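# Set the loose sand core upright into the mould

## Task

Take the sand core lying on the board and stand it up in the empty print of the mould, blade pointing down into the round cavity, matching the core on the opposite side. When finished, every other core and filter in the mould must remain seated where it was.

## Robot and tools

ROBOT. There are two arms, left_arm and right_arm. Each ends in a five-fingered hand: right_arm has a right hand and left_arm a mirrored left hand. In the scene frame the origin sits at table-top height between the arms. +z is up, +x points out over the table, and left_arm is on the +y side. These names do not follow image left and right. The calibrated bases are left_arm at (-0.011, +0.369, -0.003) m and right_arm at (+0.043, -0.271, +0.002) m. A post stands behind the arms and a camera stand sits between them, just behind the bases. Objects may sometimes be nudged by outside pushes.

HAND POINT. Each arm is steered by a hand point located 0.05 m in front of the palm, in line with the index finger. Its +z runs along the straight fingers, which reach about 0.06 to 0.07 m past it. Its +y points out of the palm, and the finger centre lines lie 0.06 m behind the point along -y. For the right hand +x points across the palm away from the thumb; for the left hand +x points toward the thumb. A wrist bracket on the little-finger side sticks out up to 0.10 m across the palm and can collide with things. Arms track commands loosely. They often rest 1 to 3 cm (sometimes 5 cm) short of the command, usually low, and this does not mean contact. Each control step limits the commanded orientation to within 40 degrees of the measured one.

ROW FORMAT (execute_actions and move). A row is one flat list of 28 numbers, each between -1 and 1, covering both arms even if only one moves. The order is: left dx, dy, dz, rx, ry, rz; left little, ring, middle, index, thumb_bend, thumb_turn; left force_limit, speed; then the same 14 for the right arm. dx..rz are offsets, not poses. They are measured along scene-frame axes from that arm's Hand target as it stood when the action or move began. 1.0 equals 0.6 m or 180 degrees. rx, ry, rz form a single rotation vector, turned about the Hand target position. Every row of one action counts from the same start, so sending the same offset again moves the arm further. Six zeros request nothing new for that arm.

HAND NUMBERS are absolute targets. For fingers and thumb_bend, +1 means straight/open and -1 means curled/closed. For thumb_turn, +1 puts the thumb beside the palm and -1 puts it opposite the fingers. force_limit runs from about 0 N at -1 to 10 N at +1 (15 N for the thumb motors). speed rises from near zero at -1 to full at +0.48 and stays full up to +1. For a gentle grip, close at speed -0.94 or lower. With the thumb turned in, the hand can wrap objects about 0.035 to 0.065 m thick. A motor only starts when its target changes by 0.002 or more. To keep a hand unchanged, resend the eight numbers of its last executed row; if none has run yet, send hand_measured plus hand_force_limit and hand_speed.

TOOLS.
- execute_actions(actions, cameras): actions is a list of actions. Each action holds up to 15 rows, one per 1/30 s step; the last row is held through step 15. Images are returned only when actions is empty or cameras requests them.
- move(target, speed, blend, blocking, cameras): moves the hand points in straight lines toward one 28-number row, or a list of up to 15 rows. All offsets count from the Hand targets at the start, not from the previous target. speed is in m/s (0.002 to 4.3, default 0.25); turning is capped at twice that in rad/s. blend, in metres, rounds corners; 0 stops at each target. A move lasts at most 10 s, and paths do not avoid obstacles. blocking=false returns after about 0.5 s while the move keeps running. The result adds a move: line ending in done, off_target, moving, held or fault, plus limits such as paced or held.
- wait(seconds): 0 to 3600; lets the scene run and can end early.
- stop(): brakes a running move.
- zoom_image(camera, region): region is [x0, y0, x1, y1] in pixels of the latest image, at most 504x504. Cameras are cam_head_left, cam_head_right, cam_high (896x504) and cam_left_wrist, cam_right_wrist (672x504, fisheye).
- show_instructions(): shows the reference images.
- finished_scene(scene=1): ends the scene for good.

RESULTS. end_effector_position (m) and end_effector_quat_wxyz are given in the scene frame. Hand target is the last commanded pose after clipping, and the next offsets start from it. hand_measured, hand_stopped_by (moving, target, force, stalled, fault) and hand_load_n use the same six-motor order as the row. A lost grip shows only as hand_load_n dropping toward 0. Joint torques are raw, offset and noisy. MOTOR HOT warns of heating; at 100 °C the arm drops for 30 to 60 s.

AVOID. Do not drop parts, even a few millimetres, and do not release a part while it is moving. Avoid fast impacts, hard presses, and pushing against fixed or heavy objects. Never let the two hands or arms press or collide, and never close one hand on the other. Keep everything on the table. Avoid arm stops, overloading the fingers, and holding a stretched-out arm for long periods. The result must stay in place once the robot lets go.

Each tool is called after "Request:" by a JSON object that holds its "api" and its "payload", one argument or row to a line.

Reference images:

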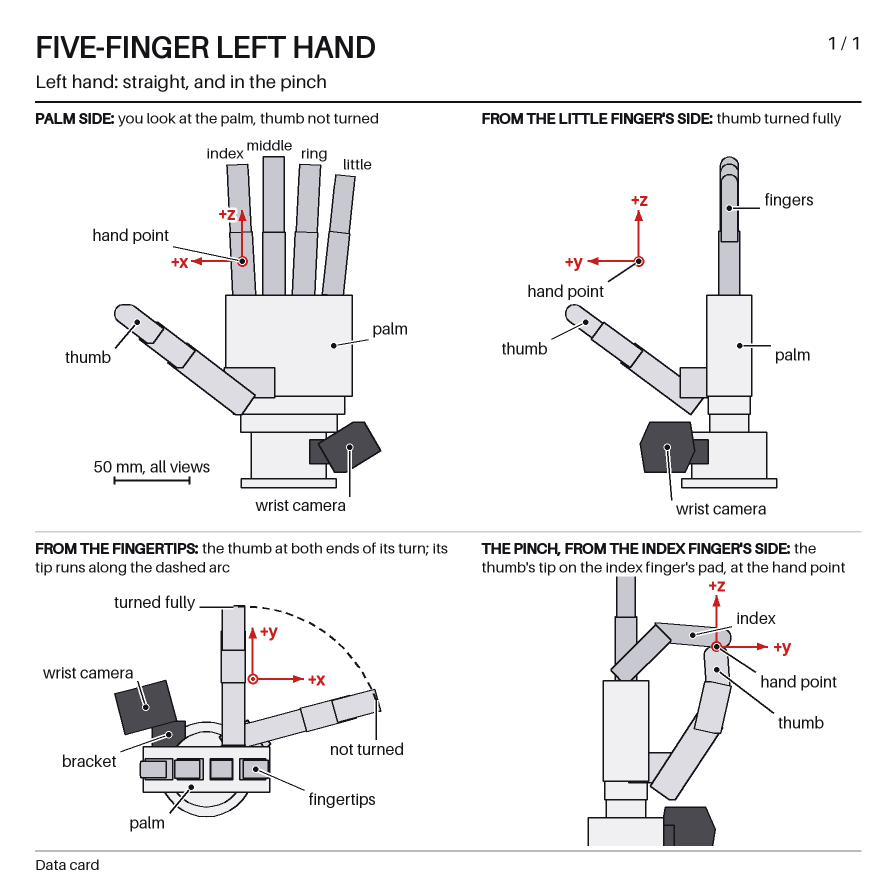

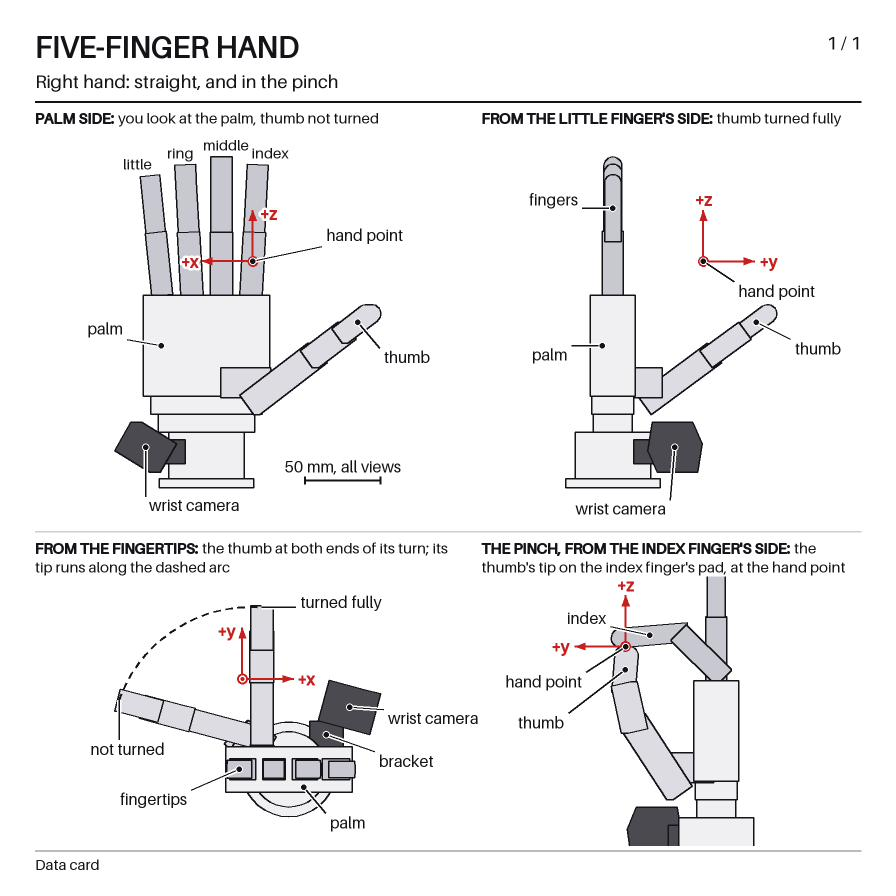

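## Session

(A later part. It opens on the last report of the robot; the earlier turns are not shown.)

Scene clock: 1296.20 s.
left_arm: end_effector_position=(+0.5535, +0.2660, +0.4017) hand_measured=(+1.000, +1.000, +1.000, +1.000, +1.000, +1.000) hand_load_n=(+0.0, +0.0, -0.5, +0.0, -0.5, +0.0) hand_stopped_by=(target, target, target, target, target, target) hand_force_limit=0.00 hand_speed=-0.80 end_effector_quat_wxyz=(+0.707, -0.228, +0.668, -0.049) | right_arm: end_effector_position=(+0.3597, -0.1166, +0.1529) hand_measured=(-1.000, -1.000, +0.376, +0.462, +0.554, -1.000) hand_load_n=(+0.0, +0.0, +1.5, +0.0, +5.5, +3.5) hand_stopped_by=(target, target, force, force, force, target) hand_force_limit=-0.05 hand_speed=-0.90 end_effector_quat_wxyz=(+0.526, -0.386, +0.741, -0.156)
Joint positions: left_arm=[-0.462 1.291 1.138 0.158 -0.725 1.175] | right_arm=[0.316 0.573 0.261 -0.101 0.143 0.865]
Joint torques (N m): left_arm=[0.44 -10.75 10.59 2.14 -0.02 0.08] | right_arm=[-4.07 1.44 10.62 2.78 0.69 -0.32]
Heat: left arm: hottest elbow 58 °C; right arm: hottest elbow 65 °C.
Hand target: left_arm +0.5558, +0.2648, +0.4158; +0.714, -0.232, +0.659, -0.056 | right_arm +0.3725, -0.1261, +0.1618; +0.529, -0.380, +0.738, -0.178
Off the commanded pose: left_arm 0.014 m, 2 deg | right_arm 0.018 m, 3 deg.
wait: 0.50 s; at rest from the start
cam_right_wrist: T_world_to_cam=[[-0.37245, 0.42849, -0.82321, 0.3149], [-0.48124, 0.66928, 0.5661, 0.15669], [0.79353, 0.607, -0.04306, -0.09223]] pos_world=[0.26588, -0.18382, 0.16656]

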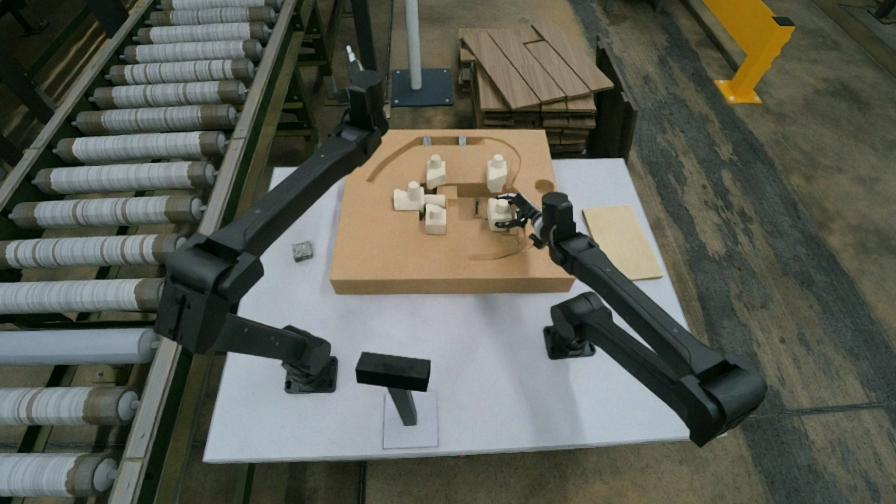

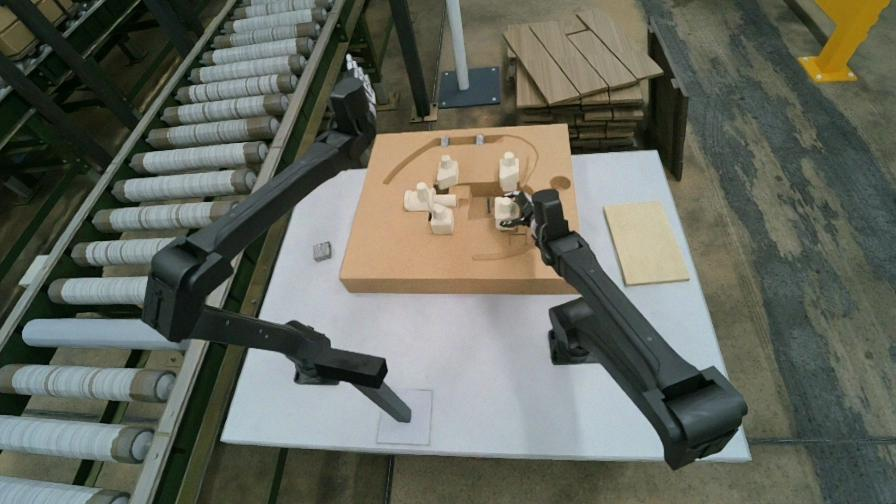

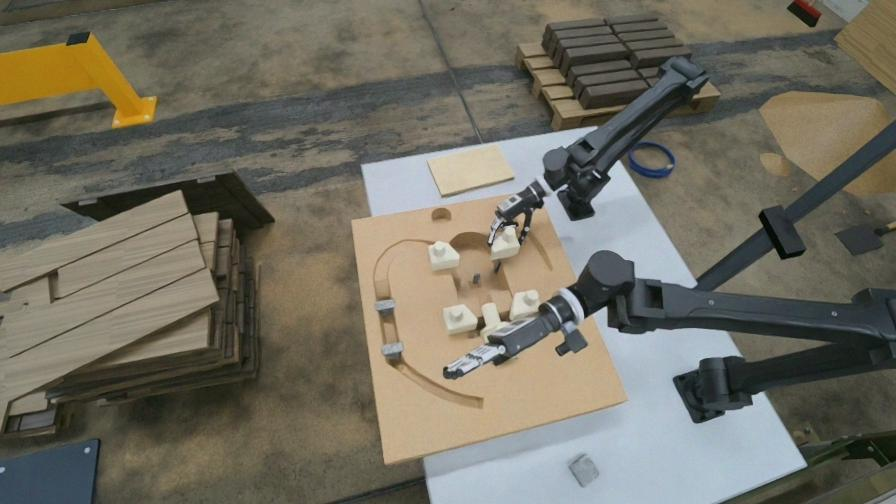

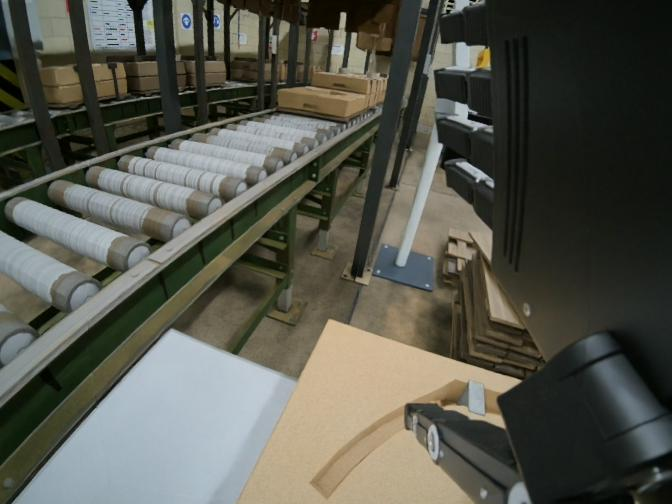

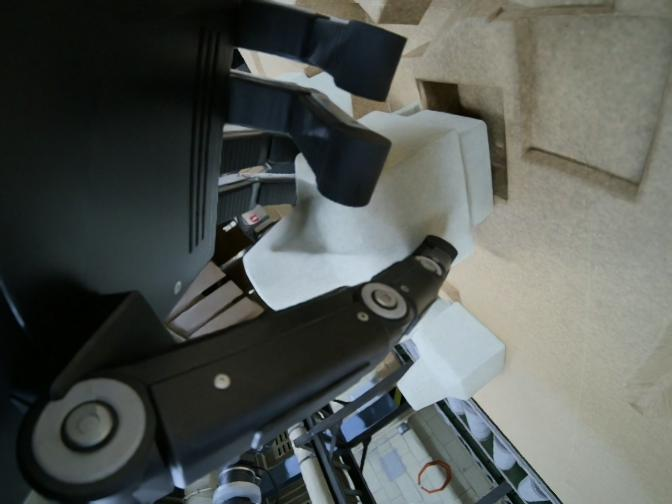

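Request:
{"api": "move", "payload": {
  "target": [0,0,0,0,0,0,1,1,1,1,1,1,0.0,-0.8,0,0.008,0.133,0,0,0,-1,-1,0.05,0.05,0.05,-1,-0.05,-0.9],
  "speed": 0.05,
  "cameras": ["cam_right_wrist","cam_head_right","cam_high","cam_head_left"]
}}

Request:
{"api": "zoom_image", "payload": {
  "camera": "cam_high",
  "region": [470, 200, 540, 270]
}}

Request:
{"api": "zoom_image", "payload": {
  "camera": "cam_head_left",
  "region": [470, 170, 540, 240]
}}

Request:
{"api": "zoom_image", "payload": {
  "camera": "cam_right_wrist",
  "region": [350, 0, 600, 250]
}}

Scene clock: 1340.30 s.
left_arm: end_effector_position=(+0.5535, +0.2660, +0.4017) hand_measured=(+1.000, +1.000, +1.000, +1.000, +1.000, +1.000) hand_load_n=(+0.0, +0.0, +0.0, +0.0, +0.0, +0.0) hand_stopped_by=(target, target, target, target, target, target) hand_force_limit=0.00 hand_speed=-0.80 end_effector_quat_wxyz=(+0.707, -0.228, +0.668, -0.049) | right_arm: end_effector_position=(+0.3587, -0.1250, +0.1877) hand_measured=(-1.000, -1.000, +0.376, +0.462, +0.554, -1.000) hand_load_n=(+0.0, +0.0, +3.5, +0.0, +4.0, +0.0) hand_stopped_by=(target, target, force, force, force, target) hand_force_limit=-0.05 hand_speed=-0.90 end_effector_quat_wxyz=(+0.487, -0.402, +0.756, -0.173)
Joint positions: left_arm=[-0.462 1.291 1.138 0.158 -0.725 1.175] | right_arm=[0.316 0.542 0.405 -0.355 0.178 0.835]
Joint torques (N m): left_arm=[-0.15 -11.05 10.67 1.95 -0.09 0.06] | right_arm=[-1.96 -1.85 14.79 2.37 0.11 0.1]
Heat: left arm: hottest elbow 59 °C; right arm: hottest elbow 67 °C.
Hand target: left_arm +0.5558, +0.2648, +0.4158; +0.714, -0.232, +0.659, -0.056 | right_arm +0.3725, -0.1214, +0.2416; +0.529, -0.380, +0.738, -0.178
Off the commanded pose: left_arm 0.014 m, 2 deg | right_arm 0.056 m, 6 deg.
move: off_target (right_arm)
cam_right_wrist: T_world_to_cam=[[-0.41831, 0.37958, -0.82519, 0.35745], [-0.43222, 0.71585, 0.54839, 0.13365], [0.79887, 0.58606, -0.13538, -0.07204]] pos_world=[0.26484, -0.18913, 0.21192]
Images, in order (width x height): cam_head_left 896x504, cam_head_right 896x504, cam_high 896x504, cam_right_wrist 672x504.

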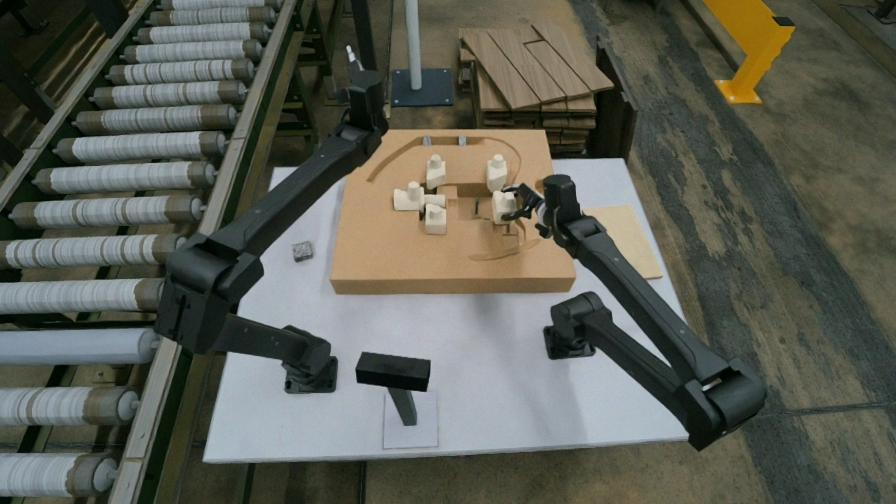

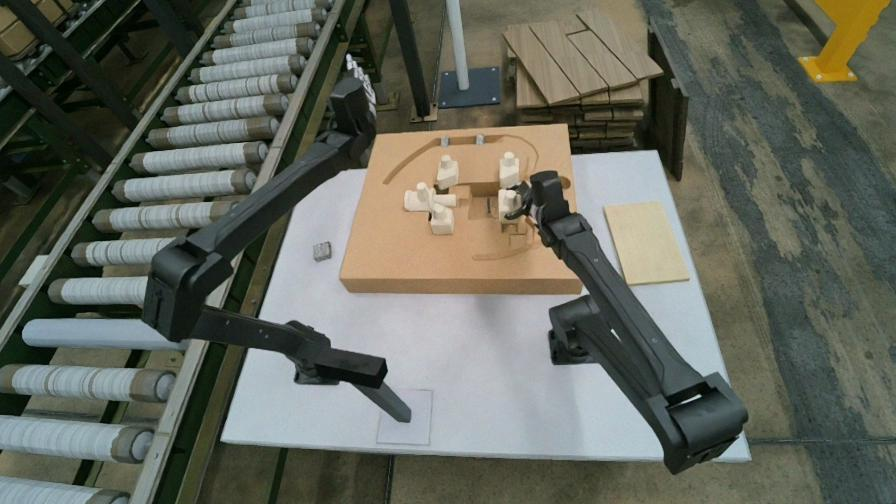

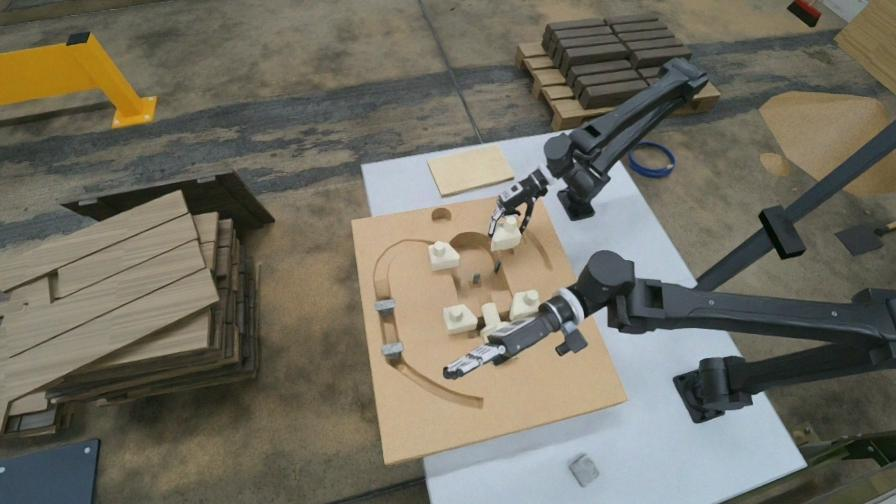

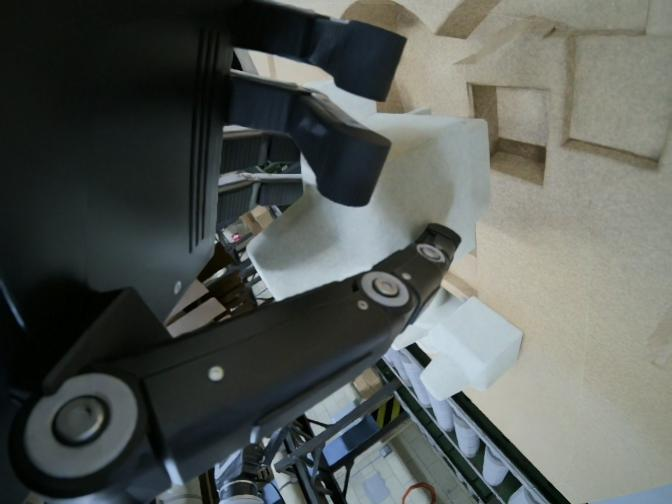

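Scaled by 7.200 from the camera's image (finer frame: 1280x720).

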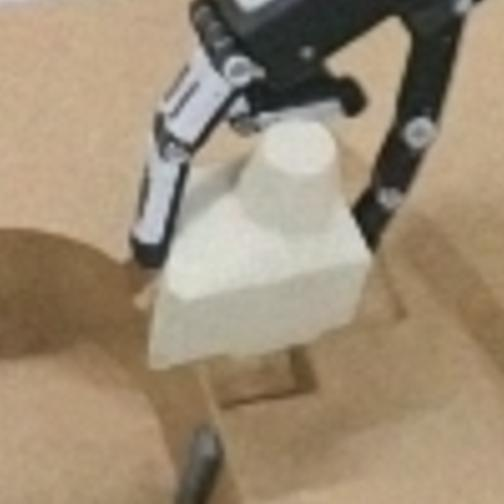

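Scaled by 7.200 from the camera's image (finer frame: 1280x720).

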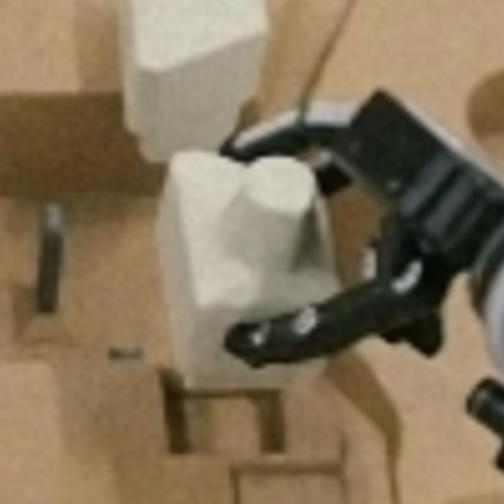

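Scaled by 2.016 from the camera's image (finer frame: 960x720).

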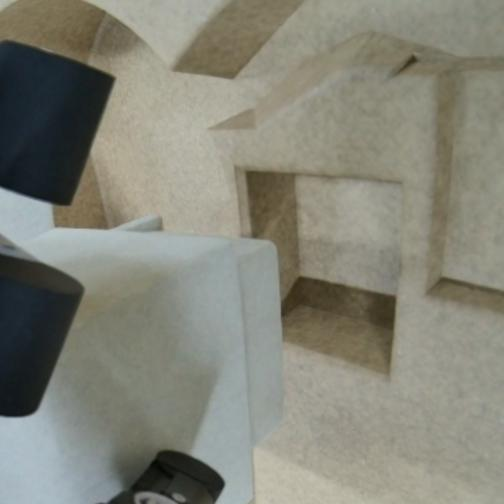

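Request:
{"api": "zoom_image", "payload": {
  "camera": "cam_head_left",
  "region": [475, 145, 525, 195]
}}

Request:
{"api": "zoom_image", "payload": {
  "camera": "cam_head_right",
  "region": [485, 145, 535, 195]
}}

Request:
{"api": "zoom_image", "payload": {
  "camera": "cam_high",
  "region": [425, 230, 525, 290]
}}

Request:
{"api": "zoom_image", "payload": {
  "camera": "cam_right_wrist",
  "region": [340, 0, 480, 130]
}}

Scaled by 10.080 from the camera's image (finer frame: 1280x720).

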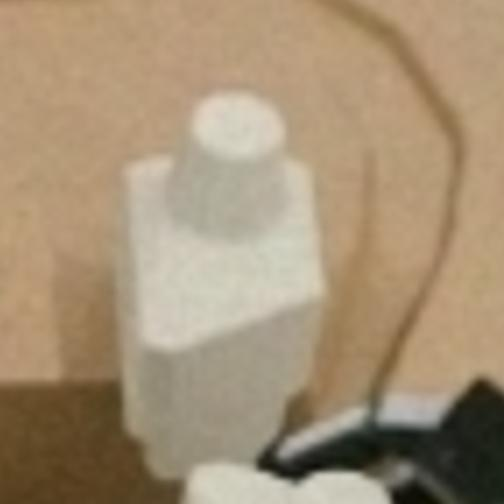

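Scaled by 10.080 from the camera's image (finer frame: 1280x720).

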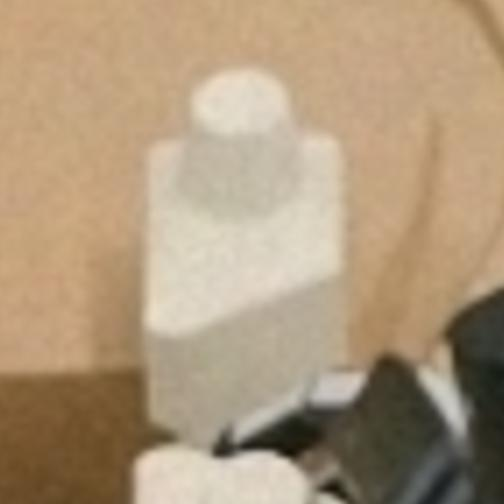

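Scaled by 5.040 from the camera's image (finer frame: 1280x720).

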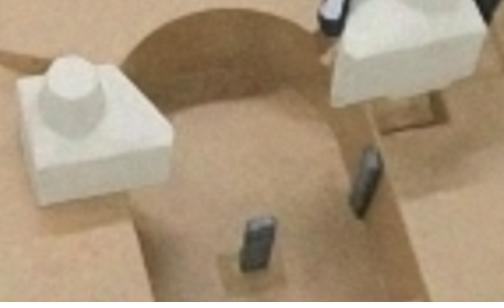

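Scaled by 3.600 from the camera's image (finer frame: 960x720).

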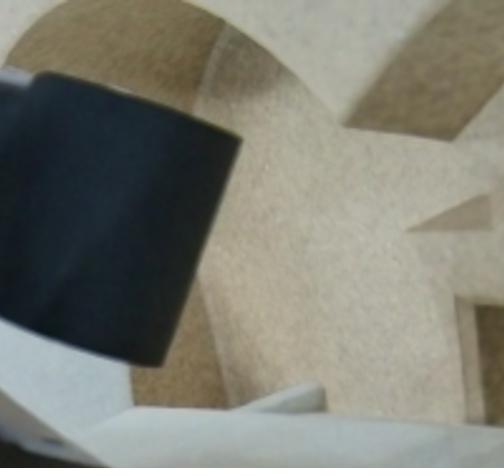

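Request:
{"api": "zoom_image", "payload": {
  "camera": "cam_right_wrist",
  "region": [430, 160, 530, 260]
}}

Request:
{"api": "zoom_image", "payload": {
  "camera": "cam_right_wrist",
  "region": [430, 70, 530, 170]
}}

Scaled by 5.040 from the camera's image (finer frame: 960x720).

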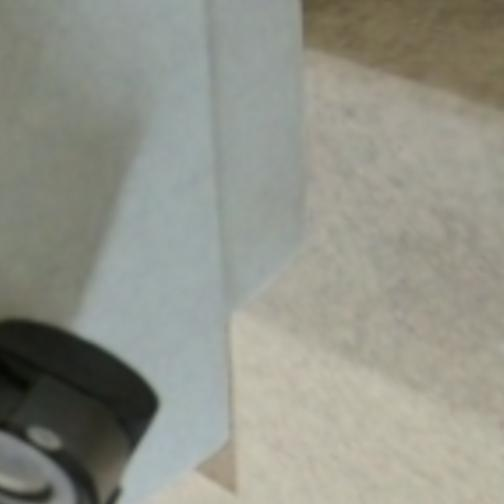

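Scaled by 5.040 from the camera's image (finer frame: 960x720).

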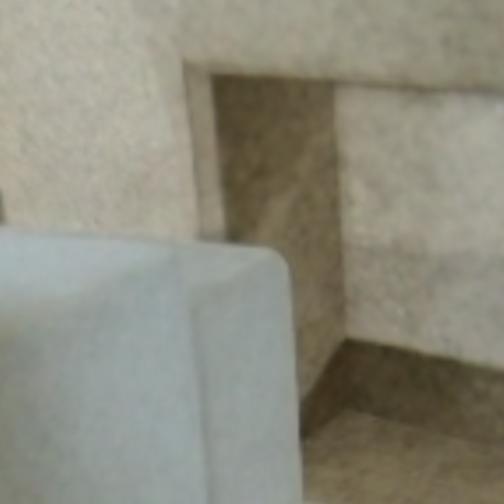

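Request:
{"api": "zoom_image", "payload": {
  "camera": "cam_high",
  "region": [420, 232, 470, 282]
}}

Request:
{"api": "zoom_image", "payload": {
  "camera": "cam_high",
  "region": [484, 215, 534, 265]
}}

Request:
{"api": "zoom_image", "payload": {
  "camera": "cam_high",
  "region": [435, 290, 485, 340]
}}

Request:
{"api": "zoom_image", "payload": {
  "camera": "cam_head_left",
  "region": [478, 190, 528, 240]
}}

Scaled by 10.080 from the camera's image (finer frame: 1280x720).

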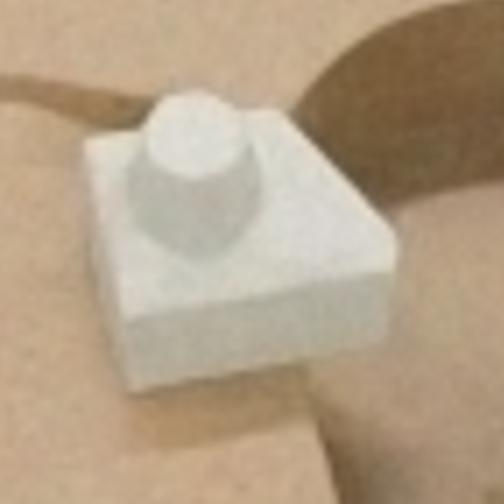

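Scaled by 10.080 from the camera's image (finer frame: 1280x720).

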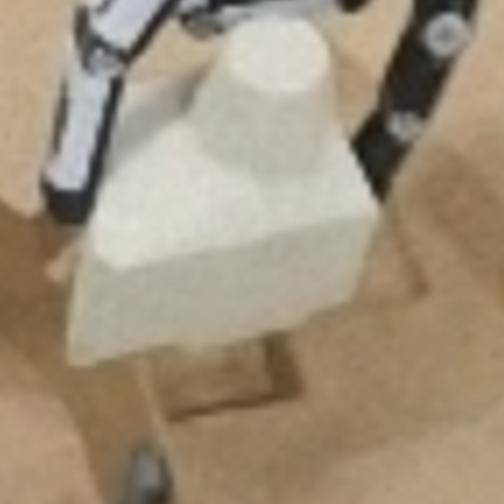

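Scaled by 10.080 from the camera's image (finer frame: 1280x720).

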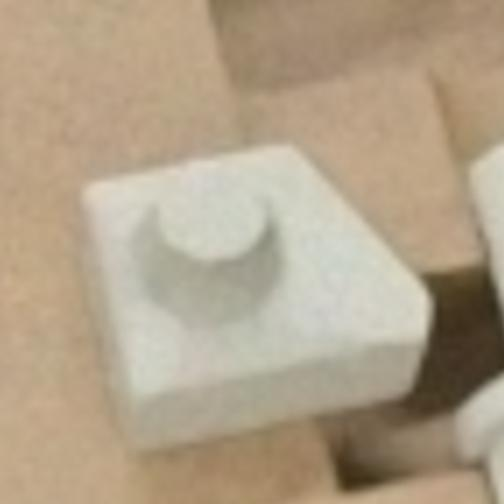

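Scaled by 10.080 from the camera's image (finer frame: 1280x720).

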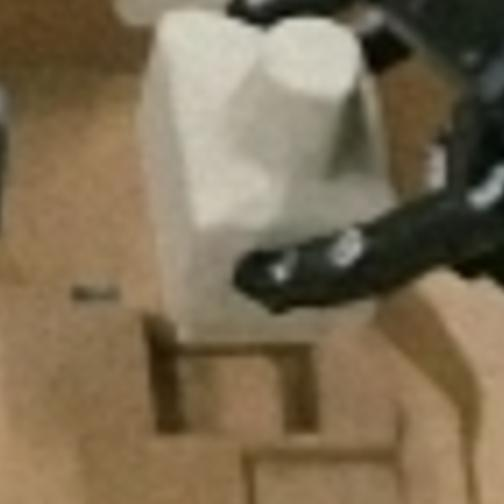

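Request:
{"api": "move", "payload": {
  "target": [
    [-0.25,-0.2,0,0,0,-0.578,1,1,1,1,1,1,0.0,-0.8,0,0,0,0,0,0,-1,-1,0.05,0.05,0.05,-1,-0.05,-0.9],
    [-0.319,-0.311,-0.193,0,0,-0.578,1,1,1,1,1,1,0.0,-0.8,0,0,0,0,0,0,-1,-1,0.05,0.05,0.05,-1,-0.05,-0.9]
  ],
  "speed": 0.25,
  "blend": [0.03,0],
  "cameras": ["cam_left_wrist","cam_high","cam_head_left"]
}}

Scene clock: 1465.27 s.
left_arm: end_effector_position=(+0.3606, +0.0790, +0.2989) hand_measured=(+1.000, +1.000, +1.000, +1.000, +1.000, +1.000) hand_load_n=(+0.0, +0.0, +0.0, +0.0, +0.0, +0.0) hand_stopped_by=(target, target, target, target, target, target) hand_force_limit=0.00 hand_speed=-0.80 end_effector_quat_wxyz=(+0.390, +0.374, +0.591, -0.598) | right_arm: end_effector_position=(+0.3587, -0.1250, +0.1877) hand_measured=(-1.000, -1.000, +0.376, +0.462, +0.554, -1.000) hand_load_n=(+0.0, +0.0, +3.5, +0.0, +4.0, +0.0) hand_stopped_by=(target, target, force, force, force, target) hand_force_limit=-0.05 hand_speed=-0.90 end_effector_quat_wxyz=(+0.487, -0.402, +0.756, -0.173)
Joint positions: left_arm=[-0.28 1.121 0.7 0.492 1.274 1.074] | right_arm=[0.316 0.542 0.405 -0.355 0.178 0.835]
Joint torques (N m): left_arm=[0.21 -4.89 8.49 2.26 -0.11 0.08] | right_arm=[-1.73 -1.79 14.93 2.39 0.09 0.15]
Heat: left arm: hottest elbow 58 °C; right arm: hottest elbow 80 °C.
Hand target: left_arm +0.3646, +0.0784, +0.2999; +0.395, +0.376, +0.589, -0.597 | right_arm +0.3725, -0.1214, +0.2416; +0.529, -0.380, +0.738, -0.178
Off the commanded pose: left_arm 0.004 m, 1 deg | right_arm 0.056 m, 6 deg.
move: done
cam_left_wrist: T_world_to_cam=[[-0.98318, -0.08072, 0.16383, 0.31824], [-0.18165, 0.52543, -0.83122, 0.26627], [-0.01898, -0.847, -0.53125, 0.34938]] pos_world=[0.36789, 0.18171, 0.3548]
Images, in order (width x height): cam_head_left 896x504, cam_high 896x504, cam_left_wrist 672x504.

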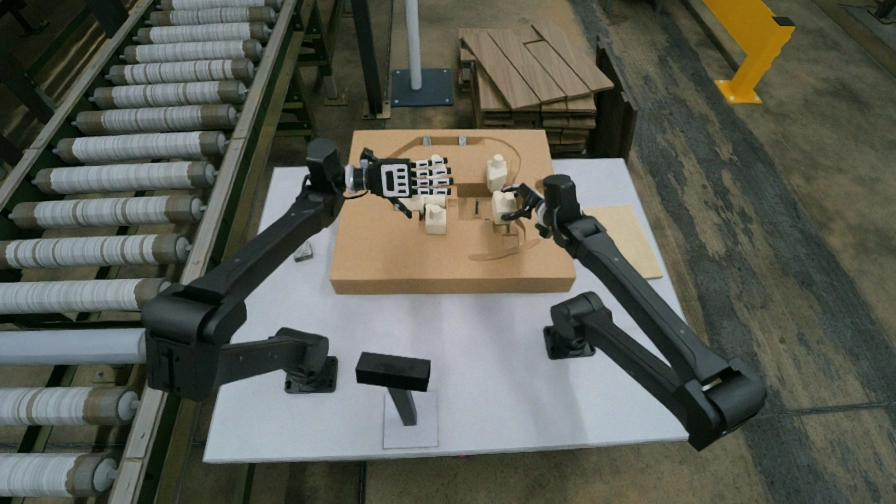

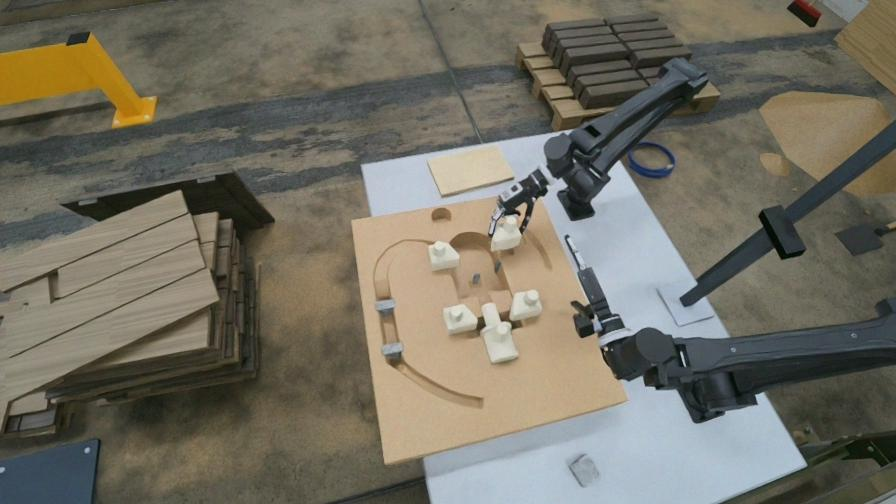

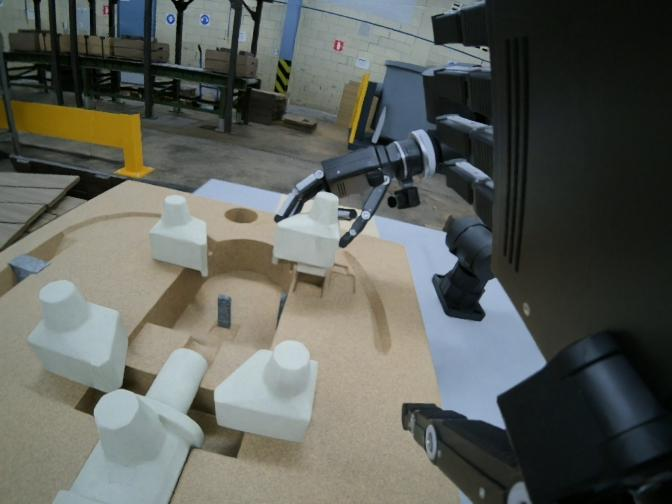

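Request:
{"api": "move", "payload": {
  "target": [0,0,0,0,0,0,1,1,1,1,1,1,0.0,-0.8,0,0,-0.06,0,0,0,-1,-1,0.05,0.05,0.05,-1,-0.05,-0.9],
  "speed": 0.1,
  "cameras": ["cam_left_wrist","cam_right_wrist"]
}}

Request:
{"api": "zoom_image", "payload": {
  "camera": "cam_left_wrist",
  "region": [240, 180, 380, 320]
}}

Scene clock: 1469.10 s.
left_arm: end_effector_position=(+0.3606, +0.0790, +0.2989) hand_measured=(+1.000, +1.000, +1.000, +1.000, +1.000, +1.000) hand_load_n=(-0.5, +0.0, +0.0, +0.0, +0.0, +0.0) hand_stopped_by=(target, target, target, target, target, target) hand_force_limit=0.00 hand_speed=-0.80 end_effector_quat_wxyz=(+0.390, +0.374, +0.591, -0.598) | right_arm: end_effector_position=(+0.3612, -0.1241, +0.1787) hand_measured=(-1.000, -1.000, +0.376, +0.462, +0.554, -1.000) hand_load_n=(+0.0, +0.0, +3.0, +0.0, +4.0, +0.0) hand_stopped_by=(target, target, force, force, force, target) hand_force_limit=-0.05 hand_speed=-0.90 end_effector_quat_wxyz=(+0.498, -0.398, +0.751, -0.175)
Joint positions: left_arm=[-0.28 1.121 0.7 0.492 1.274 1.074] | right_arm=[0.316 0.549 0.367 -0.285 0.178 0.835]
Joint torques (N m): left_arm=[0.62 -5.19 8.46 2.06 -0.11 0.06] | right_arm=[-2.08 -0.79 10.96 3.75 0.08 0.13]
Heat: left arm: hottest elbow 58 °C; right arm: hottest elbow 80 °C.
Hand target: left_arm +0.3646, +0.0784, +0.2999; +0.395, +0.376, +0.589, -0.597 | right_arm +0.3726, -0.1213, +0.2059; +0.529, -0.380, +0.738, -0.178
Off the commanded pose: left_arm 0.004 m, 1 deg | right_arm 0.029 m, 4 deg.
move: off_target (right_arm)
cam_left_wrist: T_world_to_cam=[[-0.98318, -0.08072, 0.16383, 0.31824], [-0.18165, 0.52543, -0.83122, 0.26627], [-0.01898, -0.847, -0.53125, 0.34938]] pos_world=[0.36789, 0.18171, 0.3548]
cam_right_wrist: T_world_to_cam=[[-0.39901, 0.38653, -0.83149, 0.34576], [-0.44505, 0.7112, 0.54418, 0.14383], [0.8017, 0.58719, -0.11175, -0.08089]] pos_world=[0.26682, -0.18844, 0.20019]

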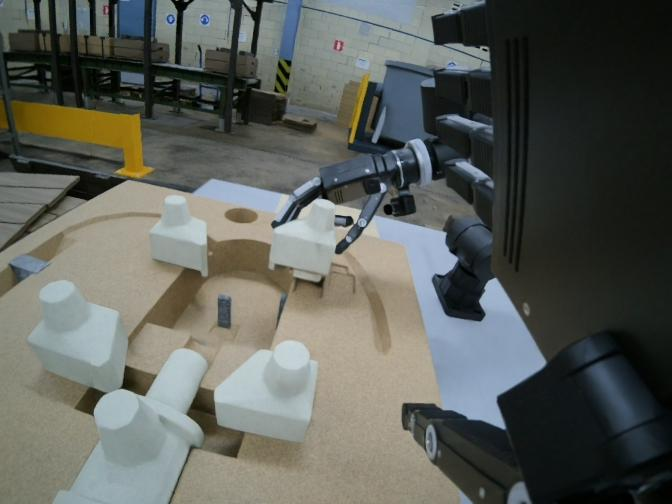

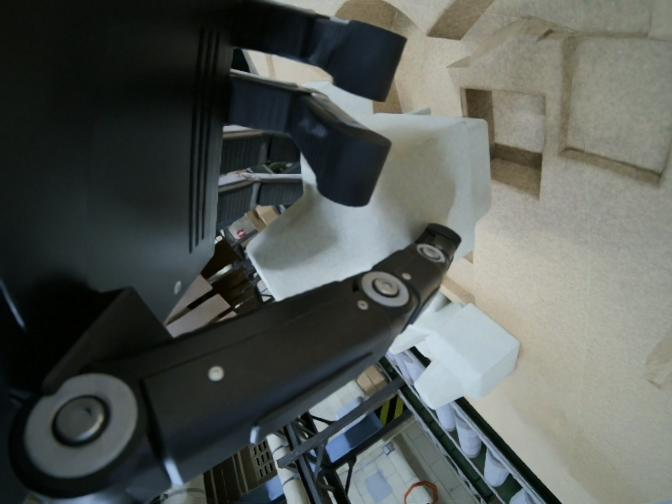

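Scaled by 3.600 from the camera's image (finer frame: 960x720).

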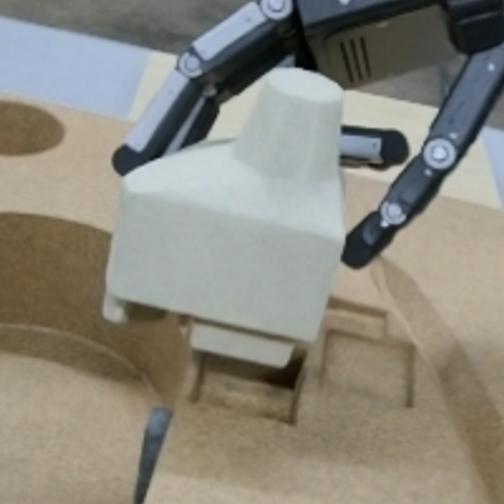

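Request:
{"api": "move", "payload": {
  "target": [0,0,0,0,0,0,1,1,1,1,1,1,0.0,-0.8,0,0,-0.05,0,0,0,-1,-1,0.05,0.05,0.05,-1,-0.05,-0.9],
  "speed": 0.05,
  "cameras": ["cam_left_wrist","cam_right_wrist"]
}}

Request:
{"api": "zoom_image", "payload": {
  "camera": "cam_left_wrist",
  "region": [260, 190, 360, 320]
}}

Request:
{"api": "zoom_image", "payload": {
  "camera": "cam_right_wrist",
  "region": [430, 60, 560, 260]
}}

Scene clock: 1477.77 s.
left_arm: end_effector_position=(+0.3606, +0.0790, +0.2989) hand_measured=(+1.000, +1.000, +1.000, +1.000, +1.000, +1.000) hand_load_n=(+0.0, +0.0, +0.0, +0.0, +0.0, +0.0) hand_stopped_by=(target, target, target, target, target, target) hand_force_limit=0.00 hand_speed=-0.80 end_effector_quat_wxyz=(+0.390, +0.374, +0.591, -0.598) | right_arm: end_effector_position=(+0.3631, -0.1233, +0.1575) hand_measured=(-1.000, -1.000, +0.376, +0.462, +0.554, -1.000) hand_load_n=(+0.0, +0.0, +3.0, +0.0, +4.0, +0.5) hand_stopped_by=(target, target, force, force, force, target) hand_force_limit=-0.05 hand_speed=-0.90 end_effector_quat_wxyz=(+0.506, -0.395, +0.747, -0.176)
Joint positions: left_arm=[-0.28 1.121 0.7 0.492 1.274 1.074] | right_arm=[0.316 0.577 0.304 -0.175 0.177 0.835]
Joint torques (N m): left_arm=[0.15 -5.42 8.5 2.04 -0.11 0.03] | right_arm=[-1.61 -0.26 9.99 3.74 0.12 0.12]
Heat: left arm: hottest elbow 57 °C; right arm: hottest elbow 79 °C.
Hand target: left_arm +0.3646, +0.0784, +0.2999; +0.395, +0.376, +0.589, -0.597 | right_arm +0.3725, -0.1214, +0.1756; +0.529, -0.380, +0.738, -0.178
Off the commanded pose: left_arm 0.004 m, 1 deg | right_arm 0.021 m, 3 deg.
move: off_target (right_arm)
cam_left_wrist: T_world_to_cam=[[-0.98318, -0.08072, 0.16383, 0.31824], [-0.18165, 0.52543, -0.83122, 0.26627], [-0.01898, -0.847, -0.53125, 0.34938]] pos_world=[0.36789, 0.18171, 0.3548]
cam_right_wrist: T_world_to_cam=[[-0.38416, 0.39205, -0.8359, 0.3246], [-0.45538, 0.70712, 0.54093, 0.15938], [0.80315, 0.58845, -0.09312, -0.08856]] pos_world=[0.26841, -0.18785, 0.17687]

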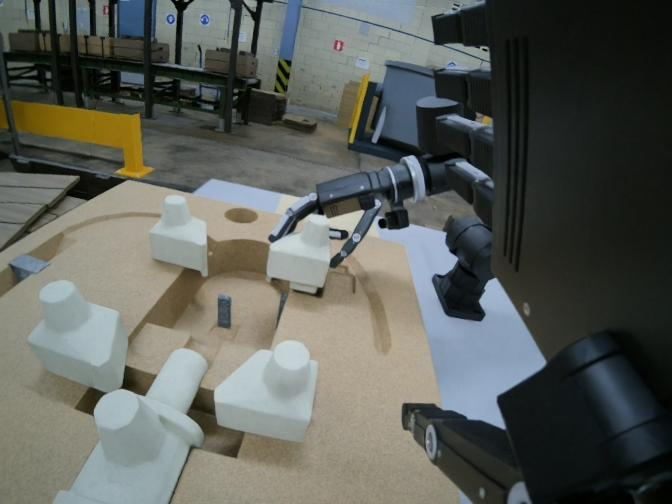

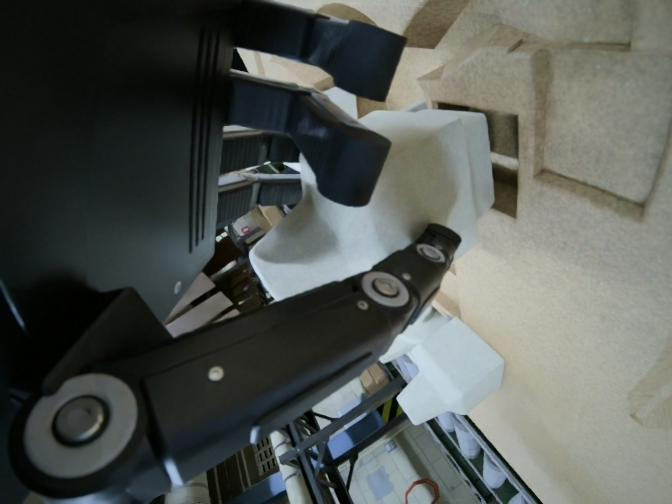

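Scaled by 3.877 from the camera's image (finer frame: 960x720).

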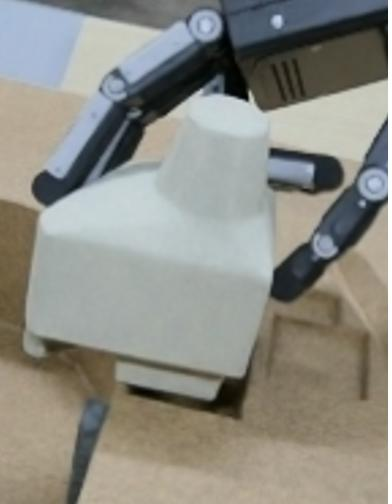

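Scaled by 2.520 from the camera's image (finer frame: 960x720).

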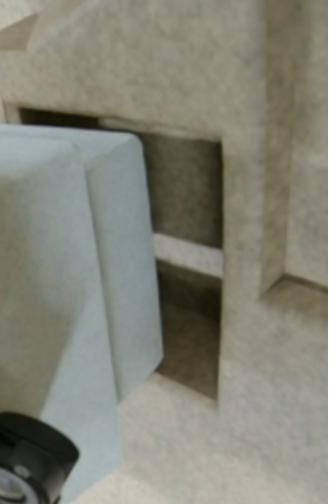

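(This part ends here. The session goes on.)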